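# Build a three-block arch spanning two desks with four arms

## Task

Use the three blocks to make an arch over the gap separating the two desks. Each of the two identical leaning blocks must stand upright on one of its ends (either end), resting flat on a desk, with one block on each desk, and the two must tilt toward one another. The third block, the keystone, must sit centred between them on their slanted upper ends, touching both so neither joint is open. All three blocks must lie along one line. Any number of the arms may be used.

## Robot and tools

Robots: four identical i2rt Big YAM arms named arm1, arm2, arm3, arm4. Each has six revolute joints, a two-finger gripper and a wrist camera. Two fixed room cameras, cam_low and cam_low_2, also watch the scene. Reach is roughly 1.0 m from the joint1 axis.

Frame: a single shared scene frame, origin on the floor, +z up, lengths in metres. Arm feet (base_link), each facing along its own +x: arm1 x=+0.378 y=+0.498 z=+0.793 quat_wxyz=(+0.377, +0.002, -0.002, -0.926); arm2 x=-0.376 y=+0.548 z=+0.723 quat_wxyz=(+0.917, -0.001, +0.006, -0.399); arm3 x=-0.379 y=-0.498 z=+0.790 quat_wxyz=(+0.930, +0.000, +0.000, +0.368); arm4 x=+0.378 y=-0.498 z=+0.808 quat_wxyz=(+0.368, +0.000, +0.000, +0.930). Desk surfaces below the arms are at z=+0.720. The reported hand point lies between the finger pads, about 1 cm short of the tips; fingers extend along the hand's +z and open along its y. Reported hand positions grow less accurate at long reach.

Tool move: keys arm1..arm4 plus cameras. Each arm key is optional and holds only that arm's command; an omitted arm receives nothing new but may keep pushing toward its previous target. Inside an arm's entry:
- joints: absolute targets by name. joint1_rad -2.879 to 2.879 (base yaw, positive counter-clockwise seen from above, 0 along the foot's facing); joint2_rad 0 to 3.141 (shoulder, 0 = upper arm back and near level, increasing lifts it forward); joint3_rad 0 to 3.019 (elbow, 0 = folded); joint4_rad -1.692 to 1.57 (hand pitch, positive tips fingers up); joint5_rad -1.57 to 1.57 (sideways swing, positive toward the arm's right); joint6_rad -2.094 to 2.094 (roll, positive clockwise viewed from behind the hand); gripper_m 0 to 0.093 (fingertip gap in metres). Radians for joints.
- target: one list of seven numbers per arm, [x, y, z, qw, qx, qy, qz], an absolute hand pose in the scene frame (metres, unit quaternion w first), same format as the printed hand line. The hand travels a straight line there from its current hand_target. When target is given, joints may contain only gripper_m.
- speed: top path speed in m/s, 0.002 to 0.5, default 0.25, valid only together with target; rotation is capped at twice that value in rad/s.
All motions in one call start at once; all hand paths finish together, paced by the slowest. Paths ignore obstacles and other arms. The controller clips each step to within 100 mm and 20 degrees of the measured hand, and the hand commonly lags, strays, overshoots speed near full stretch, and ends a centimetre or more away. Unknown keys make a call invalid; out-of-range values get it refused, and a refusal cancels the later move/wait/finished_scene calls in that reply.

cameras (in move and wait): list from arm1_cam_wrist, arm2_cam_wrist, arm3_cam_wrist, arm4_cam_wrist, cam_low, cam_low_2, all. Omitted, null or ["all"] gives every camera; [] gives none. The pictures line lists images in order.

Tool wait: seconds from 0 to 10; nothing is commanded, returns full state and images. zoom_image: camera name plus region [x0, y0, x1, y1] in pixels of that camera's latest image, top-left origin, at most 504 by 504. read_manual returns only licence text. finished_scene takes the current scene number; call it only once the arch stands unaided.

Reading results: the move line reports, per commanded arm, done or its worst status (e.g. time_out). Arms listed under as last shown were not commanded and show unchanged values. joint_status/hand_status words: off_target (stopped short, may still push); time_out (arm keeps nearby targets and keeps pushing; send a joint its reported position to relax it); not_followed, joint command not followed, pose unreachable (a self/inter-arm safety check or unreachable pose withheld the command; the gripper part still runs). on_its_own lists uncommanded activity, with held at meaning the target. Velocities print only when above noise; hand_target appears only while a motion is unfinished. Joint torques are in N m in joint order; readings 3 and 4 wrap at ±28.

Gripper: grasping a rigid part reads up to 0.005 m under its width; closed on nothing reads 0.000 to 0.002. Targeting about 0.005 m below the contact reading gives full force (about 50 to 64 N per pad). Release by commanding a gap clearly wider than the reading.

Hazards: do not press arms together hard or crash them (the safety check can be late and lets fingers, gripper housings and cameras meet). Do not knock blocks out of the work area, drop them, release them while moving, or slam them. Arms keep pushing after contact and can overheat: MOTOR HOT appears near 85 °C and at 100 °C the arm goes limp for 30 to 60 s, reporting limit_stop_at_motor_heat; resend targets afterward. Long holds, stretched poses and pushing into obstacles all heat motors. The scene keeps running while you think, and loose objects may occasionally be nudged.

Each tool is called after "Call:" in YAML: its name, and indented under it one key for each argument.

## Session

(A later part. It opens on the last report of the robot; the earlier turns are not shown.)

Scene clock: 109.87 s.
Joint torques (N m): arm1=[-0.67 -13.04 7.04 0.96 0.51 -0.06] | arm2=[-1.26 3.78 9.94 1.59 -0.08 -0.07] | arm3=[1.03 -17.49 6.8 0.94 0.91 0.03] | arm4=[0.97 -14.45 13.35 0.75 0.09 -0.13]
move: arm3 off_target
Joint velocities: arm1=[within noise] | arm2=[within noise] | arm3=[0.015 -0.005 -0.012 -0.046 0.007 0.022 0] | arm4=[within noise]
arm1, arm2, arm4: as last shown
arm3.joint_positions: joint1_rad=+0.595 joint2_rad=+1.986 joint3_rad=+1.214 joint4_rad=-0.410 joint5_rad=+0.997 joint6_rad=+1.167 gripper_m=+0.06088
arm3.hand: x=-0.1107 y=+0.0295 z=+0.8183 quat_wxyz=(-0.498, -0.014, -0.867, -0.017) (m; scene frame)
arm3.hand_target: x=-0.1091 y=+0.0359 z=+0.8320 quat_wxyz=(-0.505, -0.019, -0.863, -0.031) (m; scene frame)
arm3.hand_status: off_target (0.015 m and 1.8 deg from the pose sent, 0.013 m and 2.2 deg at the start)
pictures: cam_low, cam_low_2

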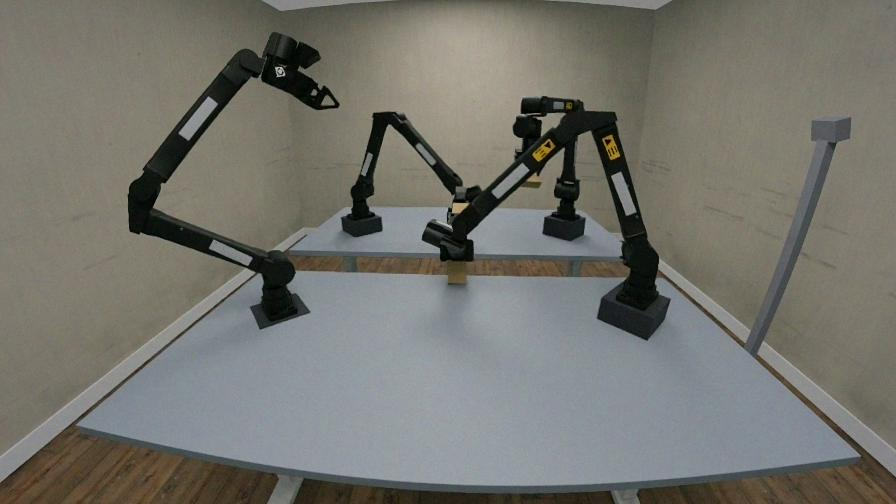

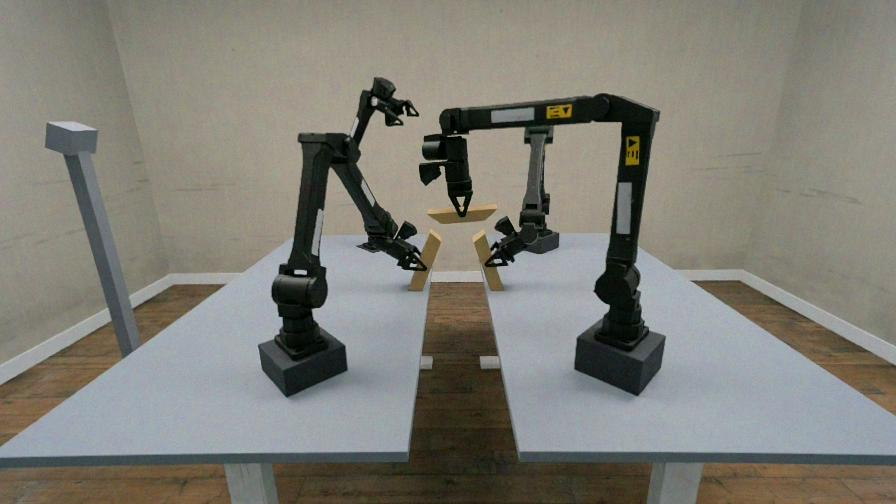

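Call:
move:
  arm3: {"target":[-0.109,0.033,0.828,0.505,0.0175,0.863,0.030],"speed":0.06}
  arm4: {"target":[-0.018,0.012,1.055,0.022,-0.9993,-0.003,0.029],"speed":0.1}
  cameras: ["cam_low", "cam_low_2","arm2_cam_wrist","arm4_cam_wrist"]

Call:
zoom_image:
  camera: "cam_low_2"
  region: [390, 170, 520, 310]

Call:
zoom_image:
  camera: "cam_low"
  region: [420, 190, 520, 300]

Call:
zoom_image:
  camera: "arm2_cam_wrist"
  region: [400, 130, 570, 280]

Scene clock: 117.10 s.
Joint torques (N m): arm1=[-0.79 -12.98 7.05 0.95 0.51 -0.06] | arm2=[-1.08 3.78 10.02 1.55 -0.09 -0.1] | arm3=[0.97 -17.44 6.64 0.95 0.89 0.08] | arm4=[1.44 -20.78 13.53 -0.16 -0.19 -0.13]
move: arm3 off_target; arm4 off_target
arm1.joint_positions: joint1_rad=+0.561 joint2_rad=+1.903 joint3_rad=+1.135 joint4_rad=-0.370 joint5_rad=+1.009 joint6_rad=+1.102 gripper_m=+0.05905
arm1.hand: x=+0.1066 y=-0.0062 z=+0.8434 quat_wxyz=(-0.014, -0.863, +0.004, +0.506) (m; scene frame)
arm2.joint_positions: joint1_rad=-0.068 joint2_rad=+0.615 joint3_rad=+1.398 joint4_rad=-1.168 joint5_rad=-0.283 joint6_rad=+0.288 gripper_m=+0.09396
arm2.hand: x=-0.1788 y=+0.3871 z=+1.3047 quat_wxyz=(-0.558, -0.390, -0.730, +0.053) (m; scene frame)
arm3.joint_positions: joint1_rad=+0.595 joint2_rad=+1.986 joint3_rad=+1.204 joint4_rad=-0.395 joint5_rad=+0.997 joint6_rad=+1.161 gripper_m=+0.06088
arm3.hand: x=-0.1112 y=+0.0276 z=+0.8158 quat_wxyz=(-0.498, -0.013, -0.867, -0.018) (m; scene frame)
arm3.hand_target: x=-0.1091 y=+0.0328 z=+0.8279 quat_wxyz=(-0.505, -0.017, -0.863, -0.030) (m; scene frame)
arm3.hand_status: off_target (0.014 m and 1.8 deg from the pose sent, 0.010 m and 1.8 deg at the start)
arm4.joint_positions: joint1_rad=-0.157 joint2_rad=+2.017 joint3_rad=+2.085 joint4_rad=-1.616 joint5_rad=-0.010 joint6_rad=-0.909 gripper_m=+0.05843
arm4.hand: x=-0.0124 y=+0.0012 z=+1.0311 quat_wxyz=(-0.006, +1.000, +0.000, -0.011) (m; scene frame)
arm4.hand_target: x=-0.0164 y=+0.0118 z=+1.0550 quat_wxyz=(-0.025, +0.999, +0.003, -0.027) (m; scene frame)
arm4.hand_status: off_target (0.027 m and 2.8 deg from the pose sent, 0.250 m and 7.4 deg at the start)
pictures: arm2_cam_wrist, arm4_cam_wrist, cam_low, cam_low_2
camera_calibration:
arm2_cam_wrist: T_world_to_cam=[[-0.656883, -0.658749, -0.366817, 0.613687], [-0.450252, 0.732945, -0.509965, 0.312252], [0.604795, -0.169827, -0.778062, 1.3073], [0, 0, 0, 1]]
arm4_cam_wrist: T_world_to_cam=[[-0.0048409, 0.999781, 0.0203663, -0.0225053], [0.819186, -0.00771566, 0.573476, -0.577296], [0.573507, 0.0194599, -0.818969, 0.976815], [0, 0, 0, 1]]

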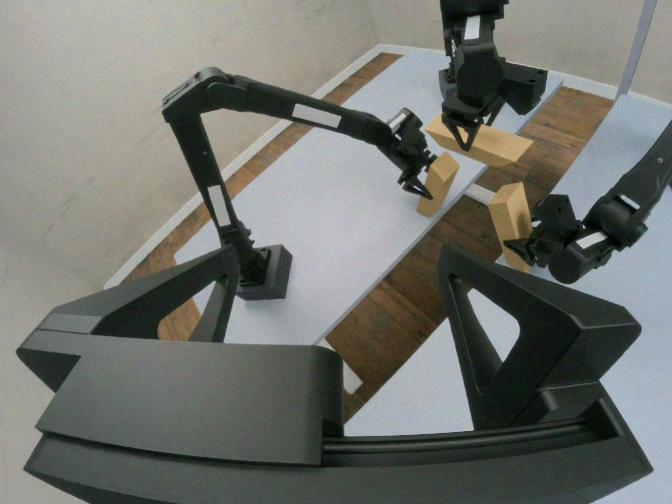

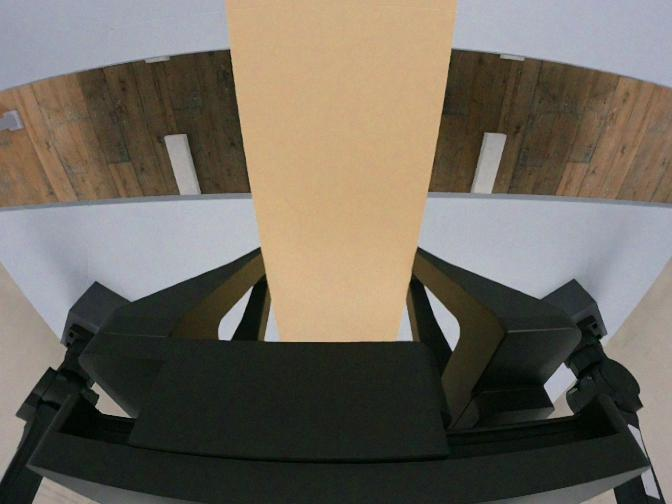

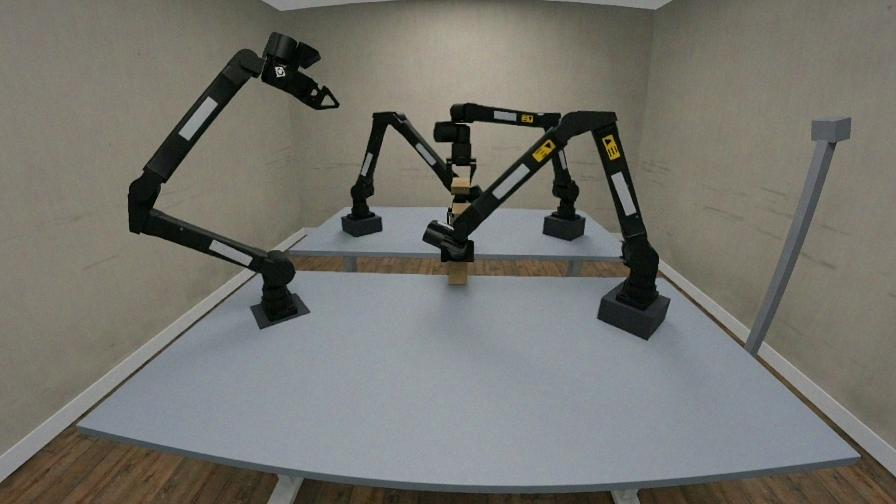

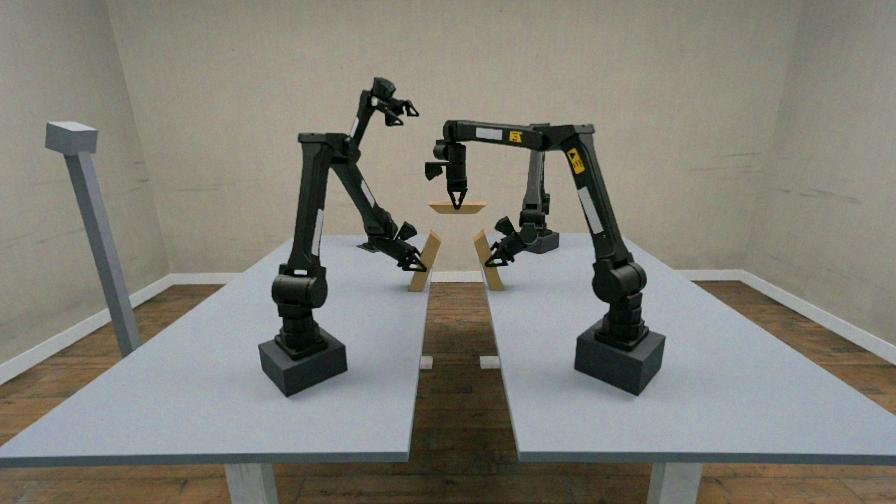

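Scaled by 3.600 from the camera's 896x504 image, which has a finer 1280x720 frame.

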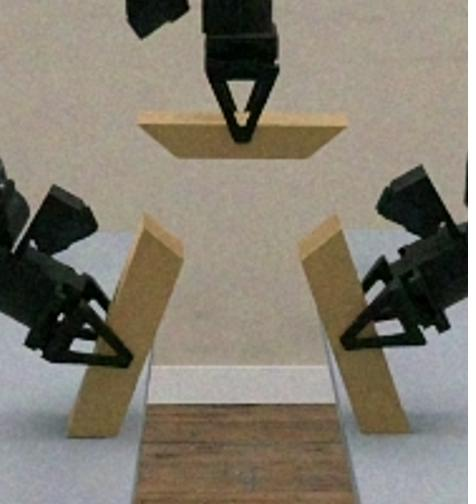

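Scaled by 4.582 from the camera's 896x504 image, which has a finer 1280x720 frame.

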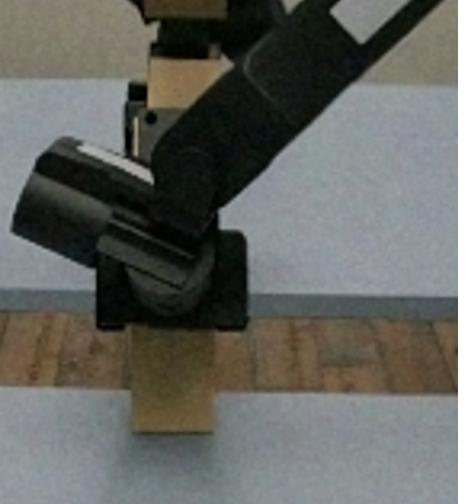

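Scaled by 2.965 from the camera's 672x504 image, which has a finer 960x720 frame.

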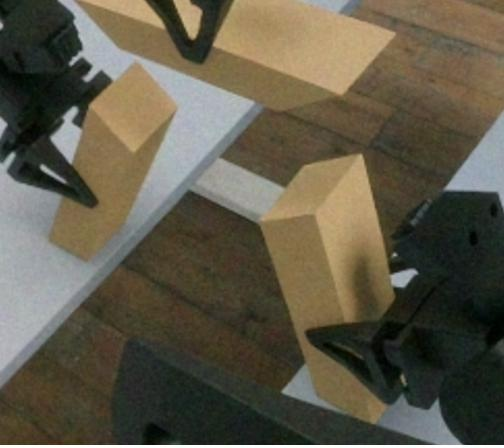

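Call:
zoom_image:
  camera: "cam_low"
  region: [435, 245, 480, 295]

Call:
zoom_image:
  camera: "arm2_cam_wrist"
  region: [485, 170, 545, 280]

Call:
zoom_image:
  camera: "arm2_cam_wrist"
  region: [400, 140, 470, 230]

Call:
zoom_image:
  camera: "cam_low_2"
  region: [400, 220, 440, 300]

Call:
zoom_image:
  camera: "cam_low_2"
  region: [465, 220, 515, 300]

Scaled by 10.080 from the camera's 896x504 image, which has a finer 1280x720 frame.

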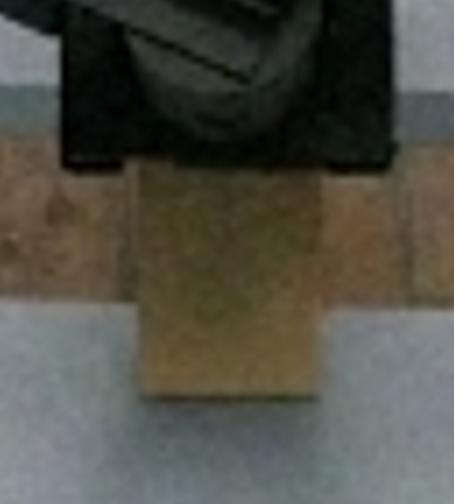

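Scaled by 4.582 from the camera's 672x504 image, which has a finer 960x720 frame.

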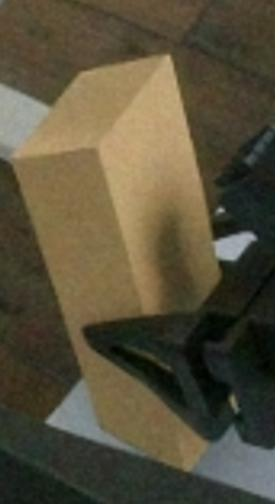

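Scaled by 5.600 from the camera's 672x504 image, which has a finer 960x720 frame.

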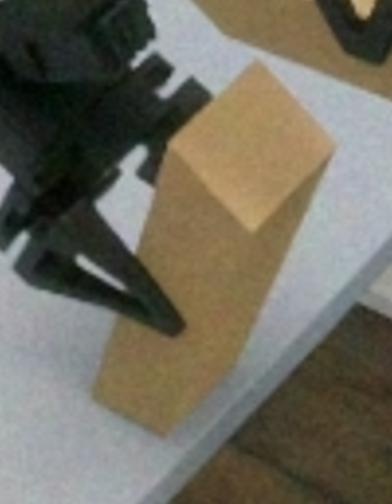

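Scaled by 6.300 from the camera's 896x504 image, which has a finer 1280x720 frame.

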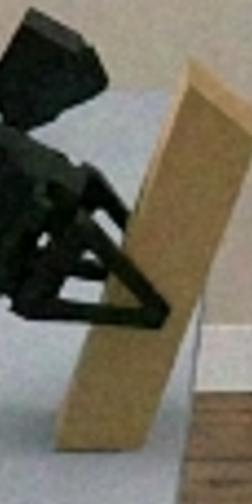

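Scaled by 6.300 from the camera's 896x504 image, which has a finer 1280x720 frame.

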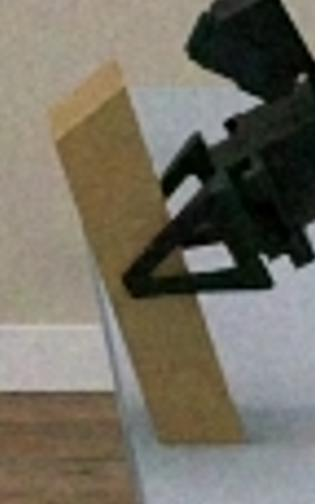

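Call:
move:
  arm1: {"target":[0.103,-0.030,0.885,-0.02,-0.859,0.012,0.511],"speed":0.06}
  cameras: []

Call:
move:
  arm1: {"target":[0.107,-0.012,0.852,-0.016,-0.860,0.012,0.510],"speed":0.06}
  cameras: ["cam_low", "cam_low_2","arm2_cam_wrist"]

Call:
zoom_image:
  camera: "cam_low_2"
  region: [390, 170, 520, 310]

Call:
zoom_image:
  camera: "cam_low"
  region: [420, 190, 520, 300]

Call:
zoom_image:
  camera: "arm2_cam_wrist"
  region: [400, 130, 570, 280]

Scene clock: 129.07 s.
Joint torques (N m): arm1=[0.67 -15.09 14.3 0.03 0.96 -0.08] | arm2=[-1.03 3.08 9.91 1.58 -0.08 -0.09] | arm3=[0.56 -17.32 6.67 0.85 0.86 0.05] | arm4=[1.38 -20.66 13.53 -0.14 -0.19 -0.14]
Motor temperatures (°C): arm1=[27 24 27 23 24 20 22] | arm2=[26 22 35 22 22 24 22] | arm3=[29 25 30 20 22 19 24] | arm4=[27 23 38 19 21 20 26]
Heat: arm1: hottest joint1_rad 27 °C; arm2: hottest joint3_rad 35 °C; arm3: hottest joint3_rad 30 °C; arm4: hottest joint3_rad 38 °C.
move: arm1 off_target
arm1.joint_positions: joint1_rad=+0.561 joint2_rad=+1.902 joint3_rad=+1.161 joint4_rad=-0.474 joint5_rad=+1.009 joint6_rad=+1.123 gripper_m=+0.05905
arm1.hand: x=+0.1077 y=-0.0014 z=+0.8464 quat_wxyz=(+0.013, -0.867, -0.006, +0.498) (m; scene frame)
arm1.hand_target: x=+0.1040 y=-0.0275 z=+0.8857 quat_wxyz=(-0.021, -0.859, +0.013, +0.511) (m; scene frame)
arm1.hand_status: off_target (0.048 m and 4.6 deg from the pose sent, 0.048 m and 1.4 deg at the start)
arm2: as last shown
arm3.joint_positions: joint1_rad=+0.595 joint2_rad=+1.986 joint3_rad=+1.203 joint4_rad=-0.394 joint5_rad=+0.997 joint6_rad=+1.161 gripper_m=+0.06088
arm3.hand: x=-0.1111 y=+0.0276 z=+0.8158 quat_wxyz=(-0.498, -0.013, -0.867, -0.018) (m; scene frame)
arm4.joint_positions: joint1_rad=-0.157 joint2_rad=+2.017 joint3_rad=+2.086 joint4_rad=-1.616 joint5_rad=-0.010 joint6_rad=-0.909 gripper_m=+0.05843
arm4.hand: x=-0.0125 y=+0.0012 z=+1.0313 quat_wxyz=(-0.006, +1.000, +0.000, -0.011) (m; scene frame)
pictures: none

Scene clock: 130.23 s.
Joint torques (N m): arm1=[0.62 -13.27 8.61 1.25 0.95 -0.02] | arm2=[-0.79 3.78 10.02 1.54 -0.06 -0.07] | arm3=[1.03 -17.2 6.71 0.96 0.87 0.04] | arm4=[1.32 -20.66 13.5 -0.14 -0.19 -0.13]
move: arm1 off_target
arm1.joint_positions: joint1_rad=+0.561 joint2_rad=+1.906 joint3_rad=+1.157 joint4_rad=-0.427 joint5_rad=+1.009 joint6_rad=+1.117 gripper_m=+0.05905
arm1.hand: x=+0.1065 y=-0.0066 z=+0.8460 quat_wxyz=(-0.002, -0.865, +0.002, +0.502) (m; scene frame)
arm1.hand_target: x=+0.1071 y=-0.0120 z=+0.8520 quat_wxyz=(-0.015, -0.860, +0.009, +0.510) (m; scene frame)
arm1.hand_status: off_target (0.008 m and 2.2 deg from the pose sent, 0.012 m and 4.2 deg at the start)
arm2, arm3, arm4: as last shown
pictures: arm2_cam_wrist, cam_low, cam_low_2
camera_calibration:
arm2_cam_wrist: T_world_to_cam=[[-0.656883, -0.658749, -0.366817, 0.613687], [-0.450252, 0.732945, -0.509965, 0.312252], [0.604795, -0.169827, -0.778062, 1.3073], [0, 0, 0, 1]]

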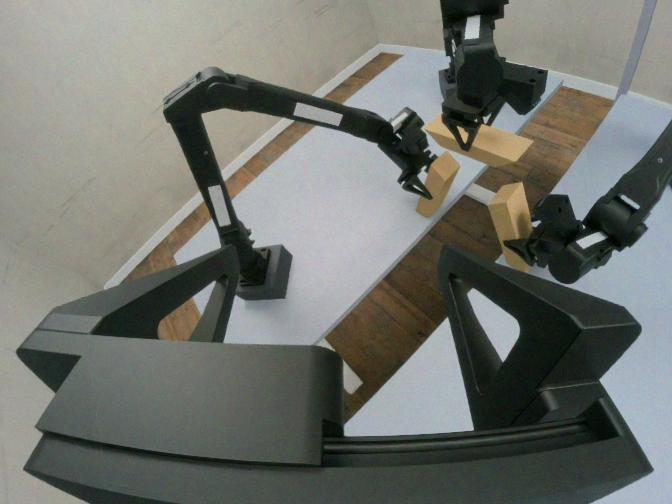

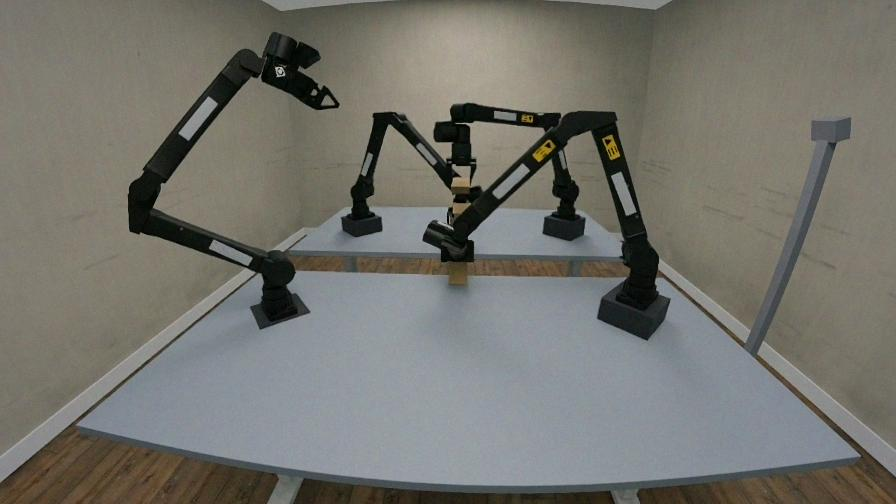

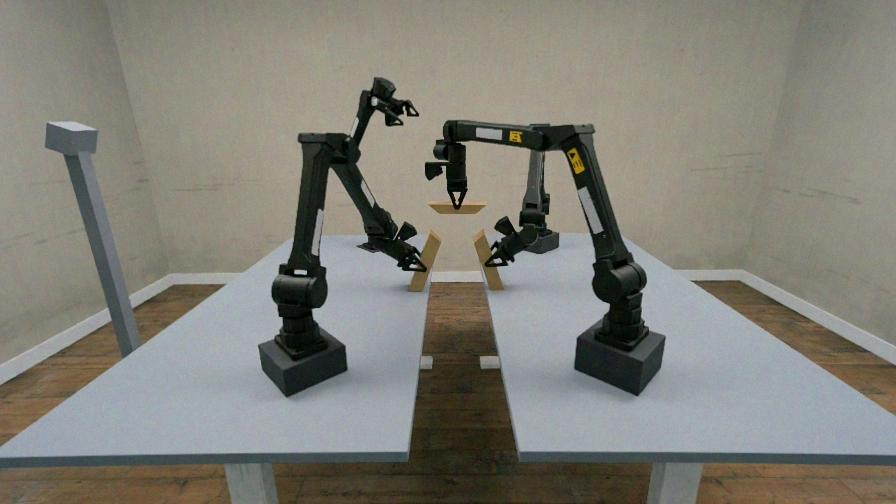

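Scaled by 3.600 from the camera's 896x504 image, which has a finer 1280x720 frame.

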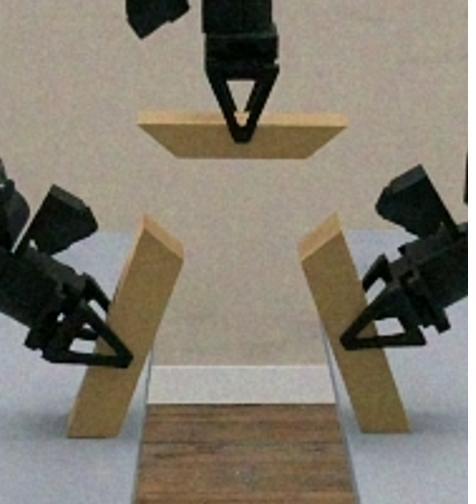

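Scaled by 4.582 from the camera's 896x504 image, which has a finer 1280x720 frame.

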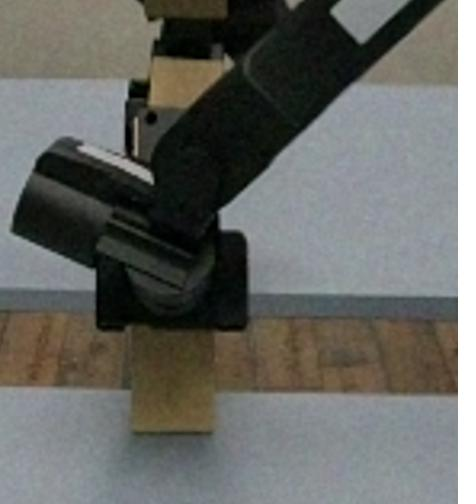

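Scaled by 2.965 from the camera's 672x504 image, which has a finer 960x720 frame.

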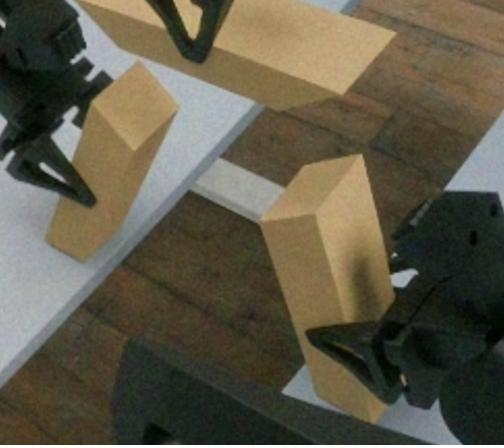

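Call:
move:
  arm1: {"target":[0.105,-0.035,0.915,-0.02,-0.859,0.012,0.511],"speed":0.08}
  cameras: []

Call:
move:
  arm1: {"target":[0.110,-0.022,0.875,-0.016,-0.860,0.012,0.510],"speed":0.06}
  cameras: ["cam_low", "cam_low_2","arm2_cam_wrist"]

Call:
zoom_image:
  camera: "cam_low_2"
  region: [390, 170, 520, 310]

Call:
zoom_image:
  camera: "cam_low"
  region: [420, 190, 520, 300]

Scene clock: 133.30 s.
Joint torques (N m): arm1=[1.2 -16.79 15.57 0.14 1.05 0] | arm2=[-0.79 3.55 9.96 1.52 -0.07 -0.09] | arm3=[1.03 -17.38 6.63 0.92 0.87 0.07] | arm4=[1.38 -20.84 13.52 -0.12 -0.18 -0.14]
move: arm1 off_target
arm1.joint_positions: joint1_rad=+0.561 joint2_rad=+1.888 joint3_rad=+1.185 joint4_rad=-0.565 joint5_rad=+1.009 joint6_rad=+1.126 gripper_m=+0.05905
arm1.hand: x=+0.1084 y=+0.0019 z=+0.8570 quat_wxyz=(+0.034, -0.870, -0.017, +0.492) (m; scene frame)
arm1.hand_target: x=+0.1066 y=-0.0302 z=+0.9157 quat_wxyz=(-0.020, -0.860, +0.012, +0.511) (m; scene frame)
arm1.hand_status: off_target (0.069 m and 7.5 deg from the pose sent, 0.075 m and 2.7 deg at the start)
arm2, arm3, arm4: as last shown
pictures: none

Scene clock: 134.67 s.
Joint torques (N m): arm1=[1.44 -14.21 10.47 1.09 1.13 0.04] | arm2=[-0.79 3.9 10 1.58 -0.06 -0.1] | arm3=[0.85 -16.85 6.61 0.98 0.88 0.07] | arm4=[1.44 -20.84 13.5 -0.14 -0.18 -0.14]
move: arm1 off_target
arm1.joint_positions: joint1_rad=+0.562 joint2_rad=+1.896 joint3_rad=+1.185 joint4_rad=-0.505 joint5_rad=+1.009 joint6_rad=+1.135 gripper_m=+0.05905
arm1.hand: x=+0.1069 y=-0.0071 z=+0.8561 quat_wxyz=(+0.010, -0.867, -0.001, +0.498) (m; scene frame)
arm1.hand_target: x=+0.1101 y=-0.0214 z=+0.8750 quat_wxyz=(-0.016, -0.860, +0.012, +0.510) (m; scene frame)
arm1.hand_status: off_target (0.024 m and 3.7 deg from the pose sent, 0.030 m and 7.0 deg at the start)
arm2, arm3, arm4: as last shown
pictures: arm2_cam_wrist, cam_low, cam_low_2
camera_calibration:
arm2_cam_wrist: T_world_to_cam=[[-0.656883, -0.658749, -0.366817, 0.613687], [-0.450252, 0.732945, -0.509965, 0.312252], [0.604795, -0.169827, -0.778062, 1.3073], [0, 0, 0, 1]]

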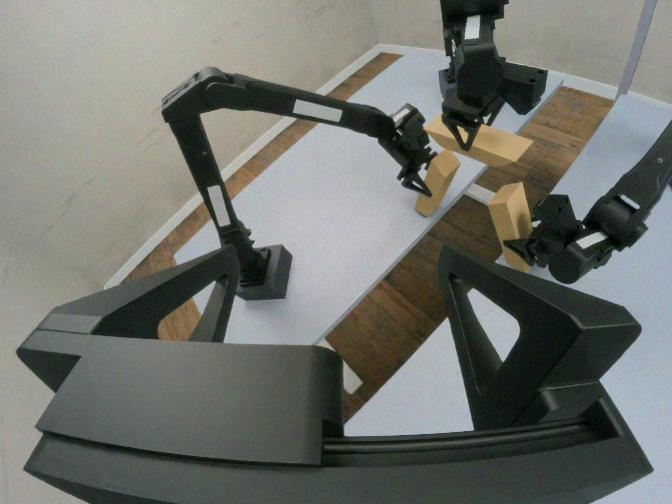

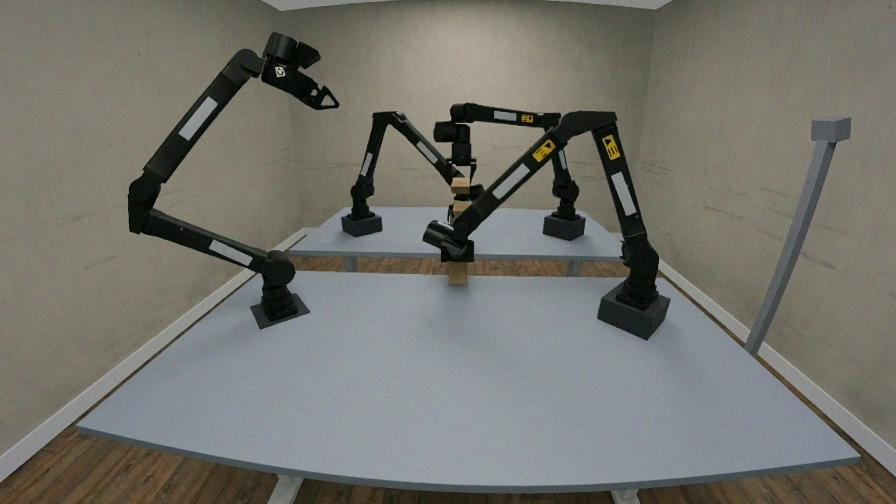

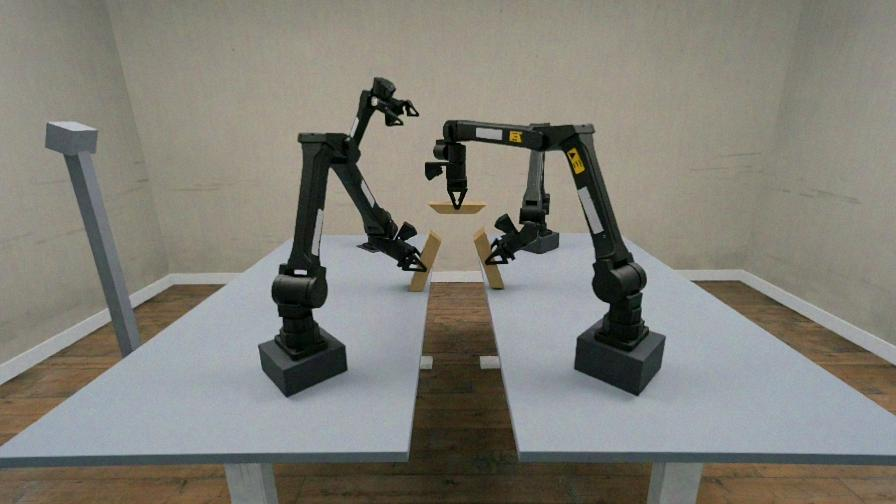

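Scaled by 3.600 from the camera's 896x504 image, which has a finer 1280x720 frame.

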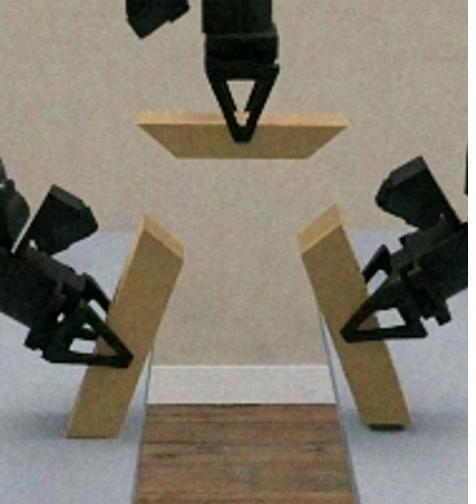

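Scaled by 4.582 from the camera's 896x504 image, which has a finer 1280x720 frame.

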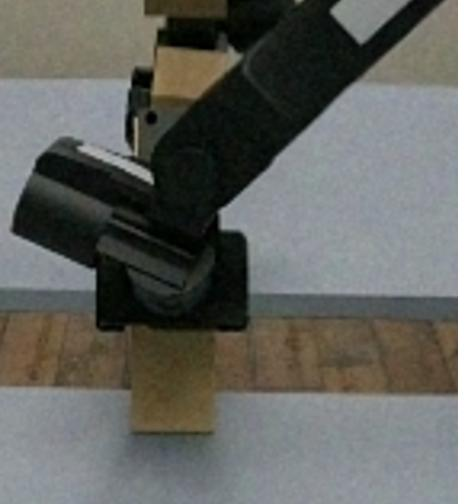

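Call:
move:
  arm1: {"target":[0.122,-0.03,0.885,-0.035,-0.857,0.022,0.513],"speed":0.06}
  cameras: []

Call:
move:
  arm1: {"target":[0.118,-0.014,0.850,-0.022,-0.860,0.014,0.510],"speed":0.06}
  cameras: ["cam_low", "cam_low_2","arm2_cam_wrist"]

Call:
zoom_image:
  camera: "cam_low_2"
  region: [390, 170, 520, 310]

Call:
zoom_image:
  camera: "cam_low"
  region: [420, 190, 520, 300]

Scene clock: 137.10 s.
Joint torques (N m): arm1=[1.49 -15.15 11.17 0.68 1.3 0.02] | arm2=[-1.03 3.66 9.96 1.51 -0.09 -0.07] | arm3=[0.62 -17.26 6.78 0.85 0.84 0.05] | arm4=[1.32 -20.72 13.5 -0.13 -0.19 -0.13]
move: arm1 off_target
arm1.joint_positions: joint1_rad=+0.589 joint2_rad=+1.896 joint3_rad=+1.185 joint4_rad=-0.505 joint5_rad=+1.014 joint6_rad=+1.175 gripper_m=+0.05905
arm1.hand: x=+0.1205 y=-0.0140 z=+0.8568 quat_wxyz=(-0.006, -0.866, +0.005, +0.500) (m; scene frame)
arm1.hand_target: x=+0.1223 y=-0.0290 z=+0.8851 quat_wxyz=(-0.035, -0.857, +0.022, +0.513) (m; scene frame)
arm1.hand_status: off_target (0.032 m and 4.2 deg from the pose sent, 0.040 m and 6.1 deg at the start)
arm2, arm3, arm4: as last shown
pictures: none

Scene clock: 138.30 s.
Joint torques (N m): arm1=[-0.03 -13.39 8.28 1.11 0.88 -0.11] | arm2=[-1.14 3.49 10 1.58 -0.08 -0.08] | arm3=[0.85 -17.14 6.63 0.92 0.88 0.06] | arm4=[1.32 -20.72 13.52 -0.13 -0.19 -0.13]
move: arm1 done
arm1.joint_positions: joint1_rad=+0.589 joint2_rad=+1.909 joint3_rad=+1.157 joint4_rad=-0.436 joint5_rad=+1.017 joint6_rad=+1.168 gripper_m=+0.05905
arm1.hand: x=+0.1207 y=-0.0121 z=+0.8449 quat_wxyz=(-0.016, -0.864, +0.009, +0.503) (m; scene frame)
arm1.hand_target: x=+0.1180 y=-0.0140 z=+0.8500 quat_wxyz=(-0.022, -0.860, +0.014, +0.510) (m; scene frame)
arm1.hand_status: done (0.006 m and 1.3 deg from the pose sent, 0.007 m and 2.5 deg at the start)
arm2, arm3, arm4: as last shown
pictures: arm2_cam_wrist, cam_low, cam_low_2
camera_calibration:
arm2_cam_wrist: T_world_to_cam=[[-0.656883, -0.658749, -0.366817, 0.613687], [-0.450252, 0.732945, -0.509965, 0.312252], [0.604795, -0.169827, -0.778062, 1.3073], [0, 0, 0, 1]]

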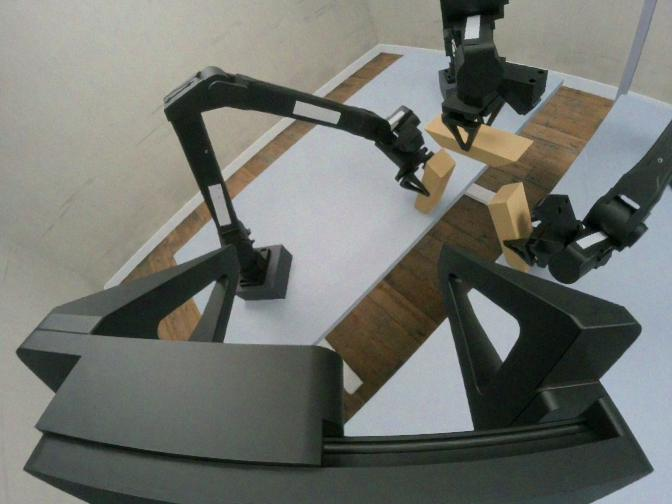

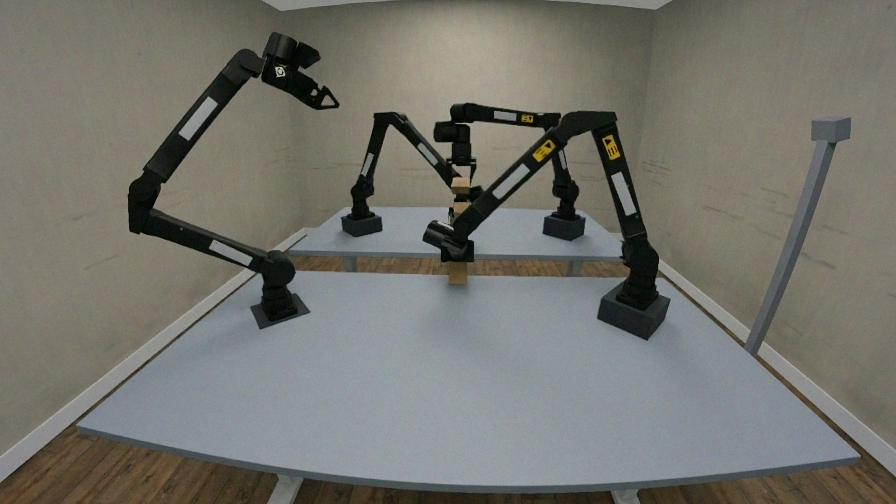

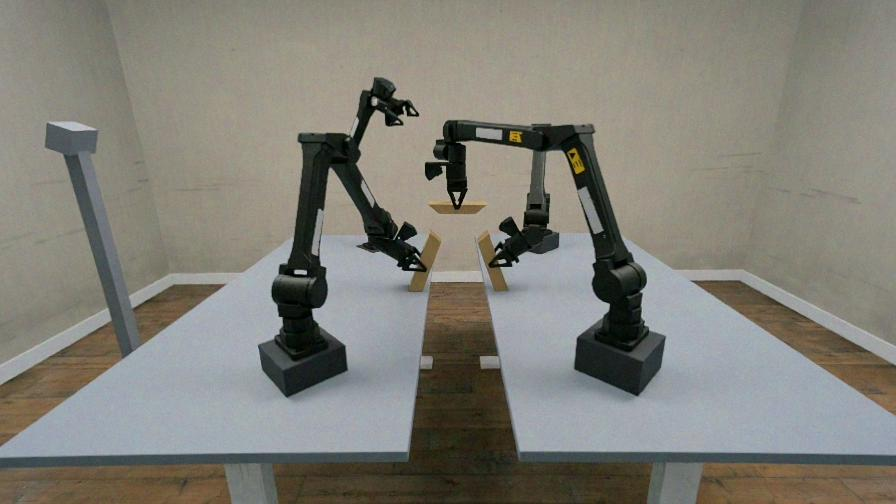

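Scaled by 3.600 from the camera's 896x504 image, which has a finer 1280x720 frame.

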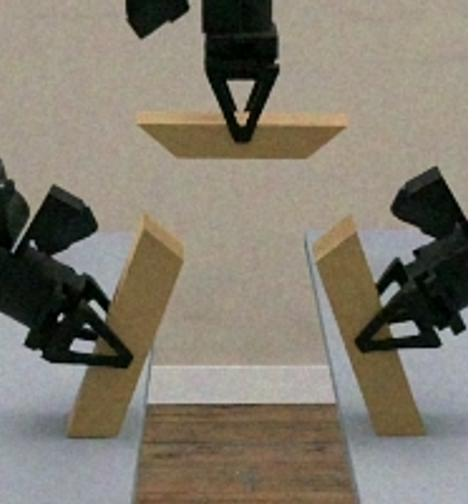

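Scaled by 4.582 from the camera's 896x504 image, which has a finer 1280x720 frame.

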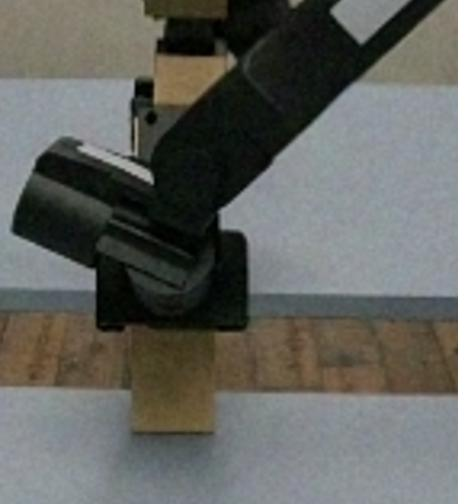

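Call:
move:
  arm4: {"target":[-0.010,0.006,0.99,0.024,-0.9993,-0.003,0.029],"speed":0.08}
  cameras: ["cam_low", "cam_low_2","arm2_cam_wrist"]

Call:
zoom_image:
  camera: "cam_low_2"
  region: [390, 170, 520, 310]

Call:
zoom_image:
  camera: "cam_low"
  region: [430, 160, 510, 240]

Call:
zoom_image:
  camera: "arm2_cam_wrist"
  region: [400, 130, 570, 280]

Scene clock: 143.90 s.
Joint torques (N m): arm1=[0.03 -13.45 8.29 1.17 0.88 -0.14] | arm2=[-1.2 3.6 9.98 1.51 -0.07 -0.09] | arm3=[0.85 -17.08 6.63 0.88 0.84 0.07] | arm4=[1.08 -23.06 9.48 1.03 -0.2 -0.14]
move: arm4 off_target
arm1.joint_positions: joint1_rad=+0.589 joint2_rad=+1.909 joint3_rad=+1.157 joint4_rad=-0.435 joint5_rad=+1.017 joint6_rad=+1.168 gripper_m=+0.05905
arm1.hand: x=+0.1207 y=-0.0124 z=+0.8450 quat_wxyz=(-0.016, -0.864, +0.009, +0.504) (m; scene frame)
arm2, arm3: as last shown
arm4.joint_positions: joint1_rad=-0.157 joint2_rad=+2.017 joint3_rad=+1.911 joint4_rad=-1.453 joint5_rad=-0.015 joint6_rad=-0.912 gripper_m=+0.05843
arm4.hand: x=-0.0104 y=-0.0027 z=+0.9644 quat_wxyz=(+0.000, +1.000, +0.001, -0.009) (m; scene frame)
arm4.hand_target: x=-0.0096 y=+0.0052 z=+0.9900 quat_wxyz=(-0.024, +0.999, +0.003, -0.029) (m; scene frame)
arm4.hand_status: off_target (0.027 m and 3.6 deg from the pose sent, 0.042 m and 2.9 deg at the start)
pictures: arm2_cam_wrist, cam_low, cam_low_2
camera_calibration:
arm2_cam_wrist: T_world_to_cam=[[-0.656883, -0.658749, -0.366817, 0.613687], [-0.450252, 0.732945, -0.509965, 0.312252], [0.604795, -0.169827, -0.778062, 1.3073], [0, 0, 0, 1]]

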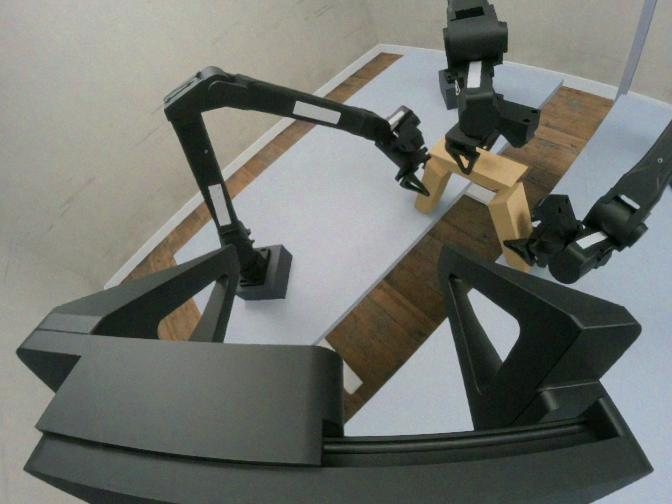

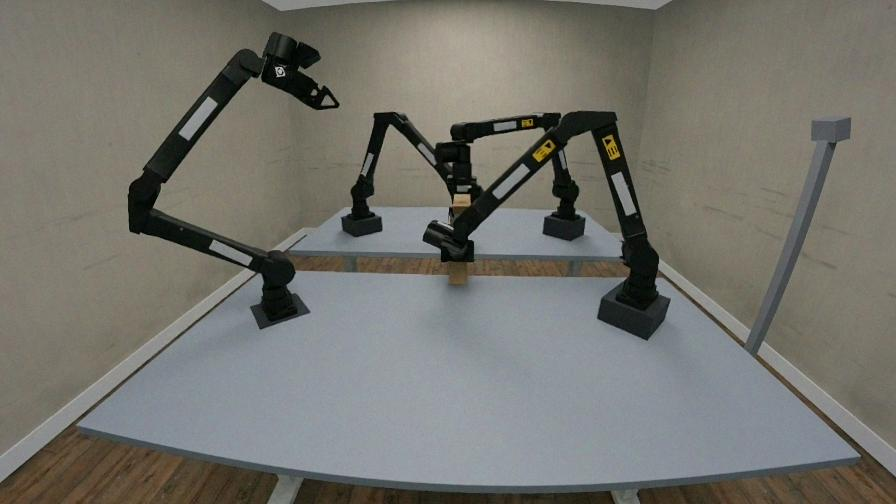

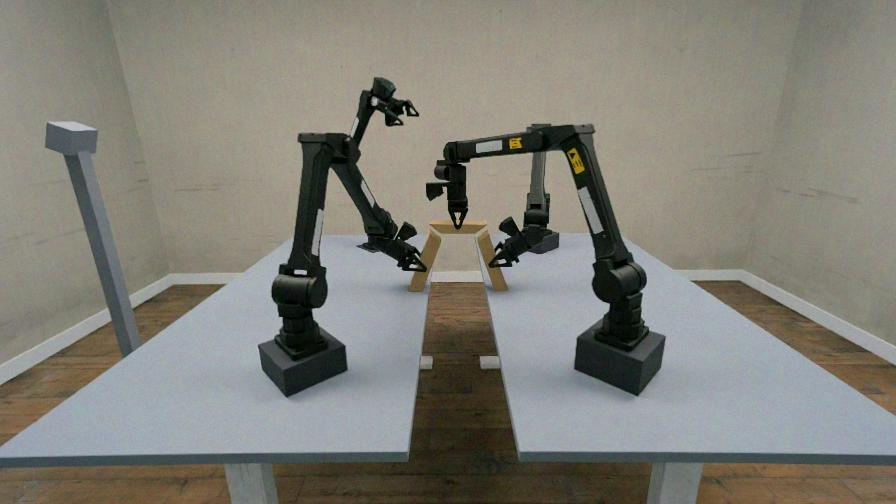

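Scaled by 3.600 from the camera's 896x504 image, which has a finer 1280x720 frame.

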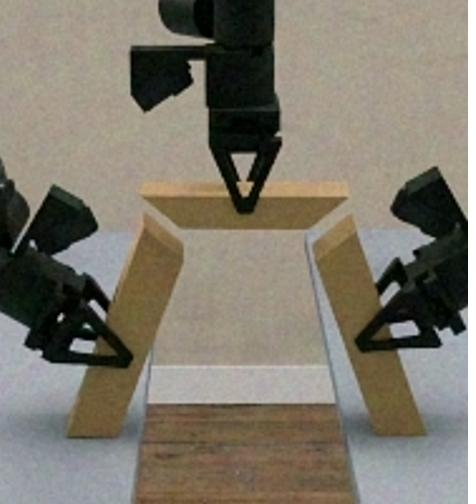

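Scaled by 6.300 from the camera's 896x504 image, which has a finer 1280x720 frame.

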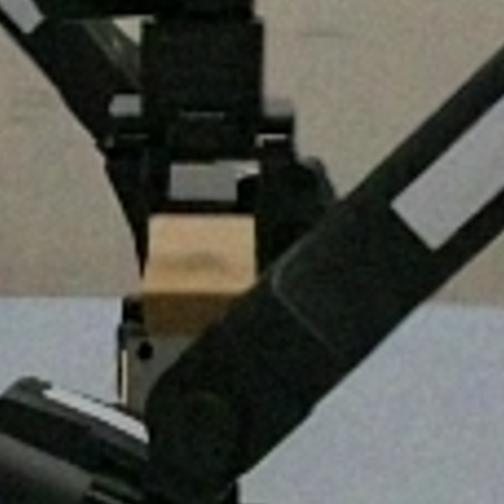

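Scaled by 2.965 from the camera's 672x504 image, which has a finer 960x720 frame.

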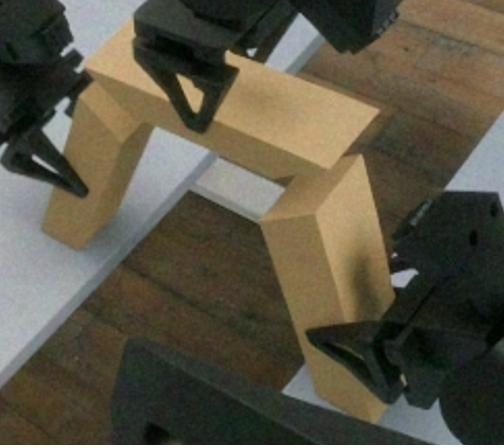

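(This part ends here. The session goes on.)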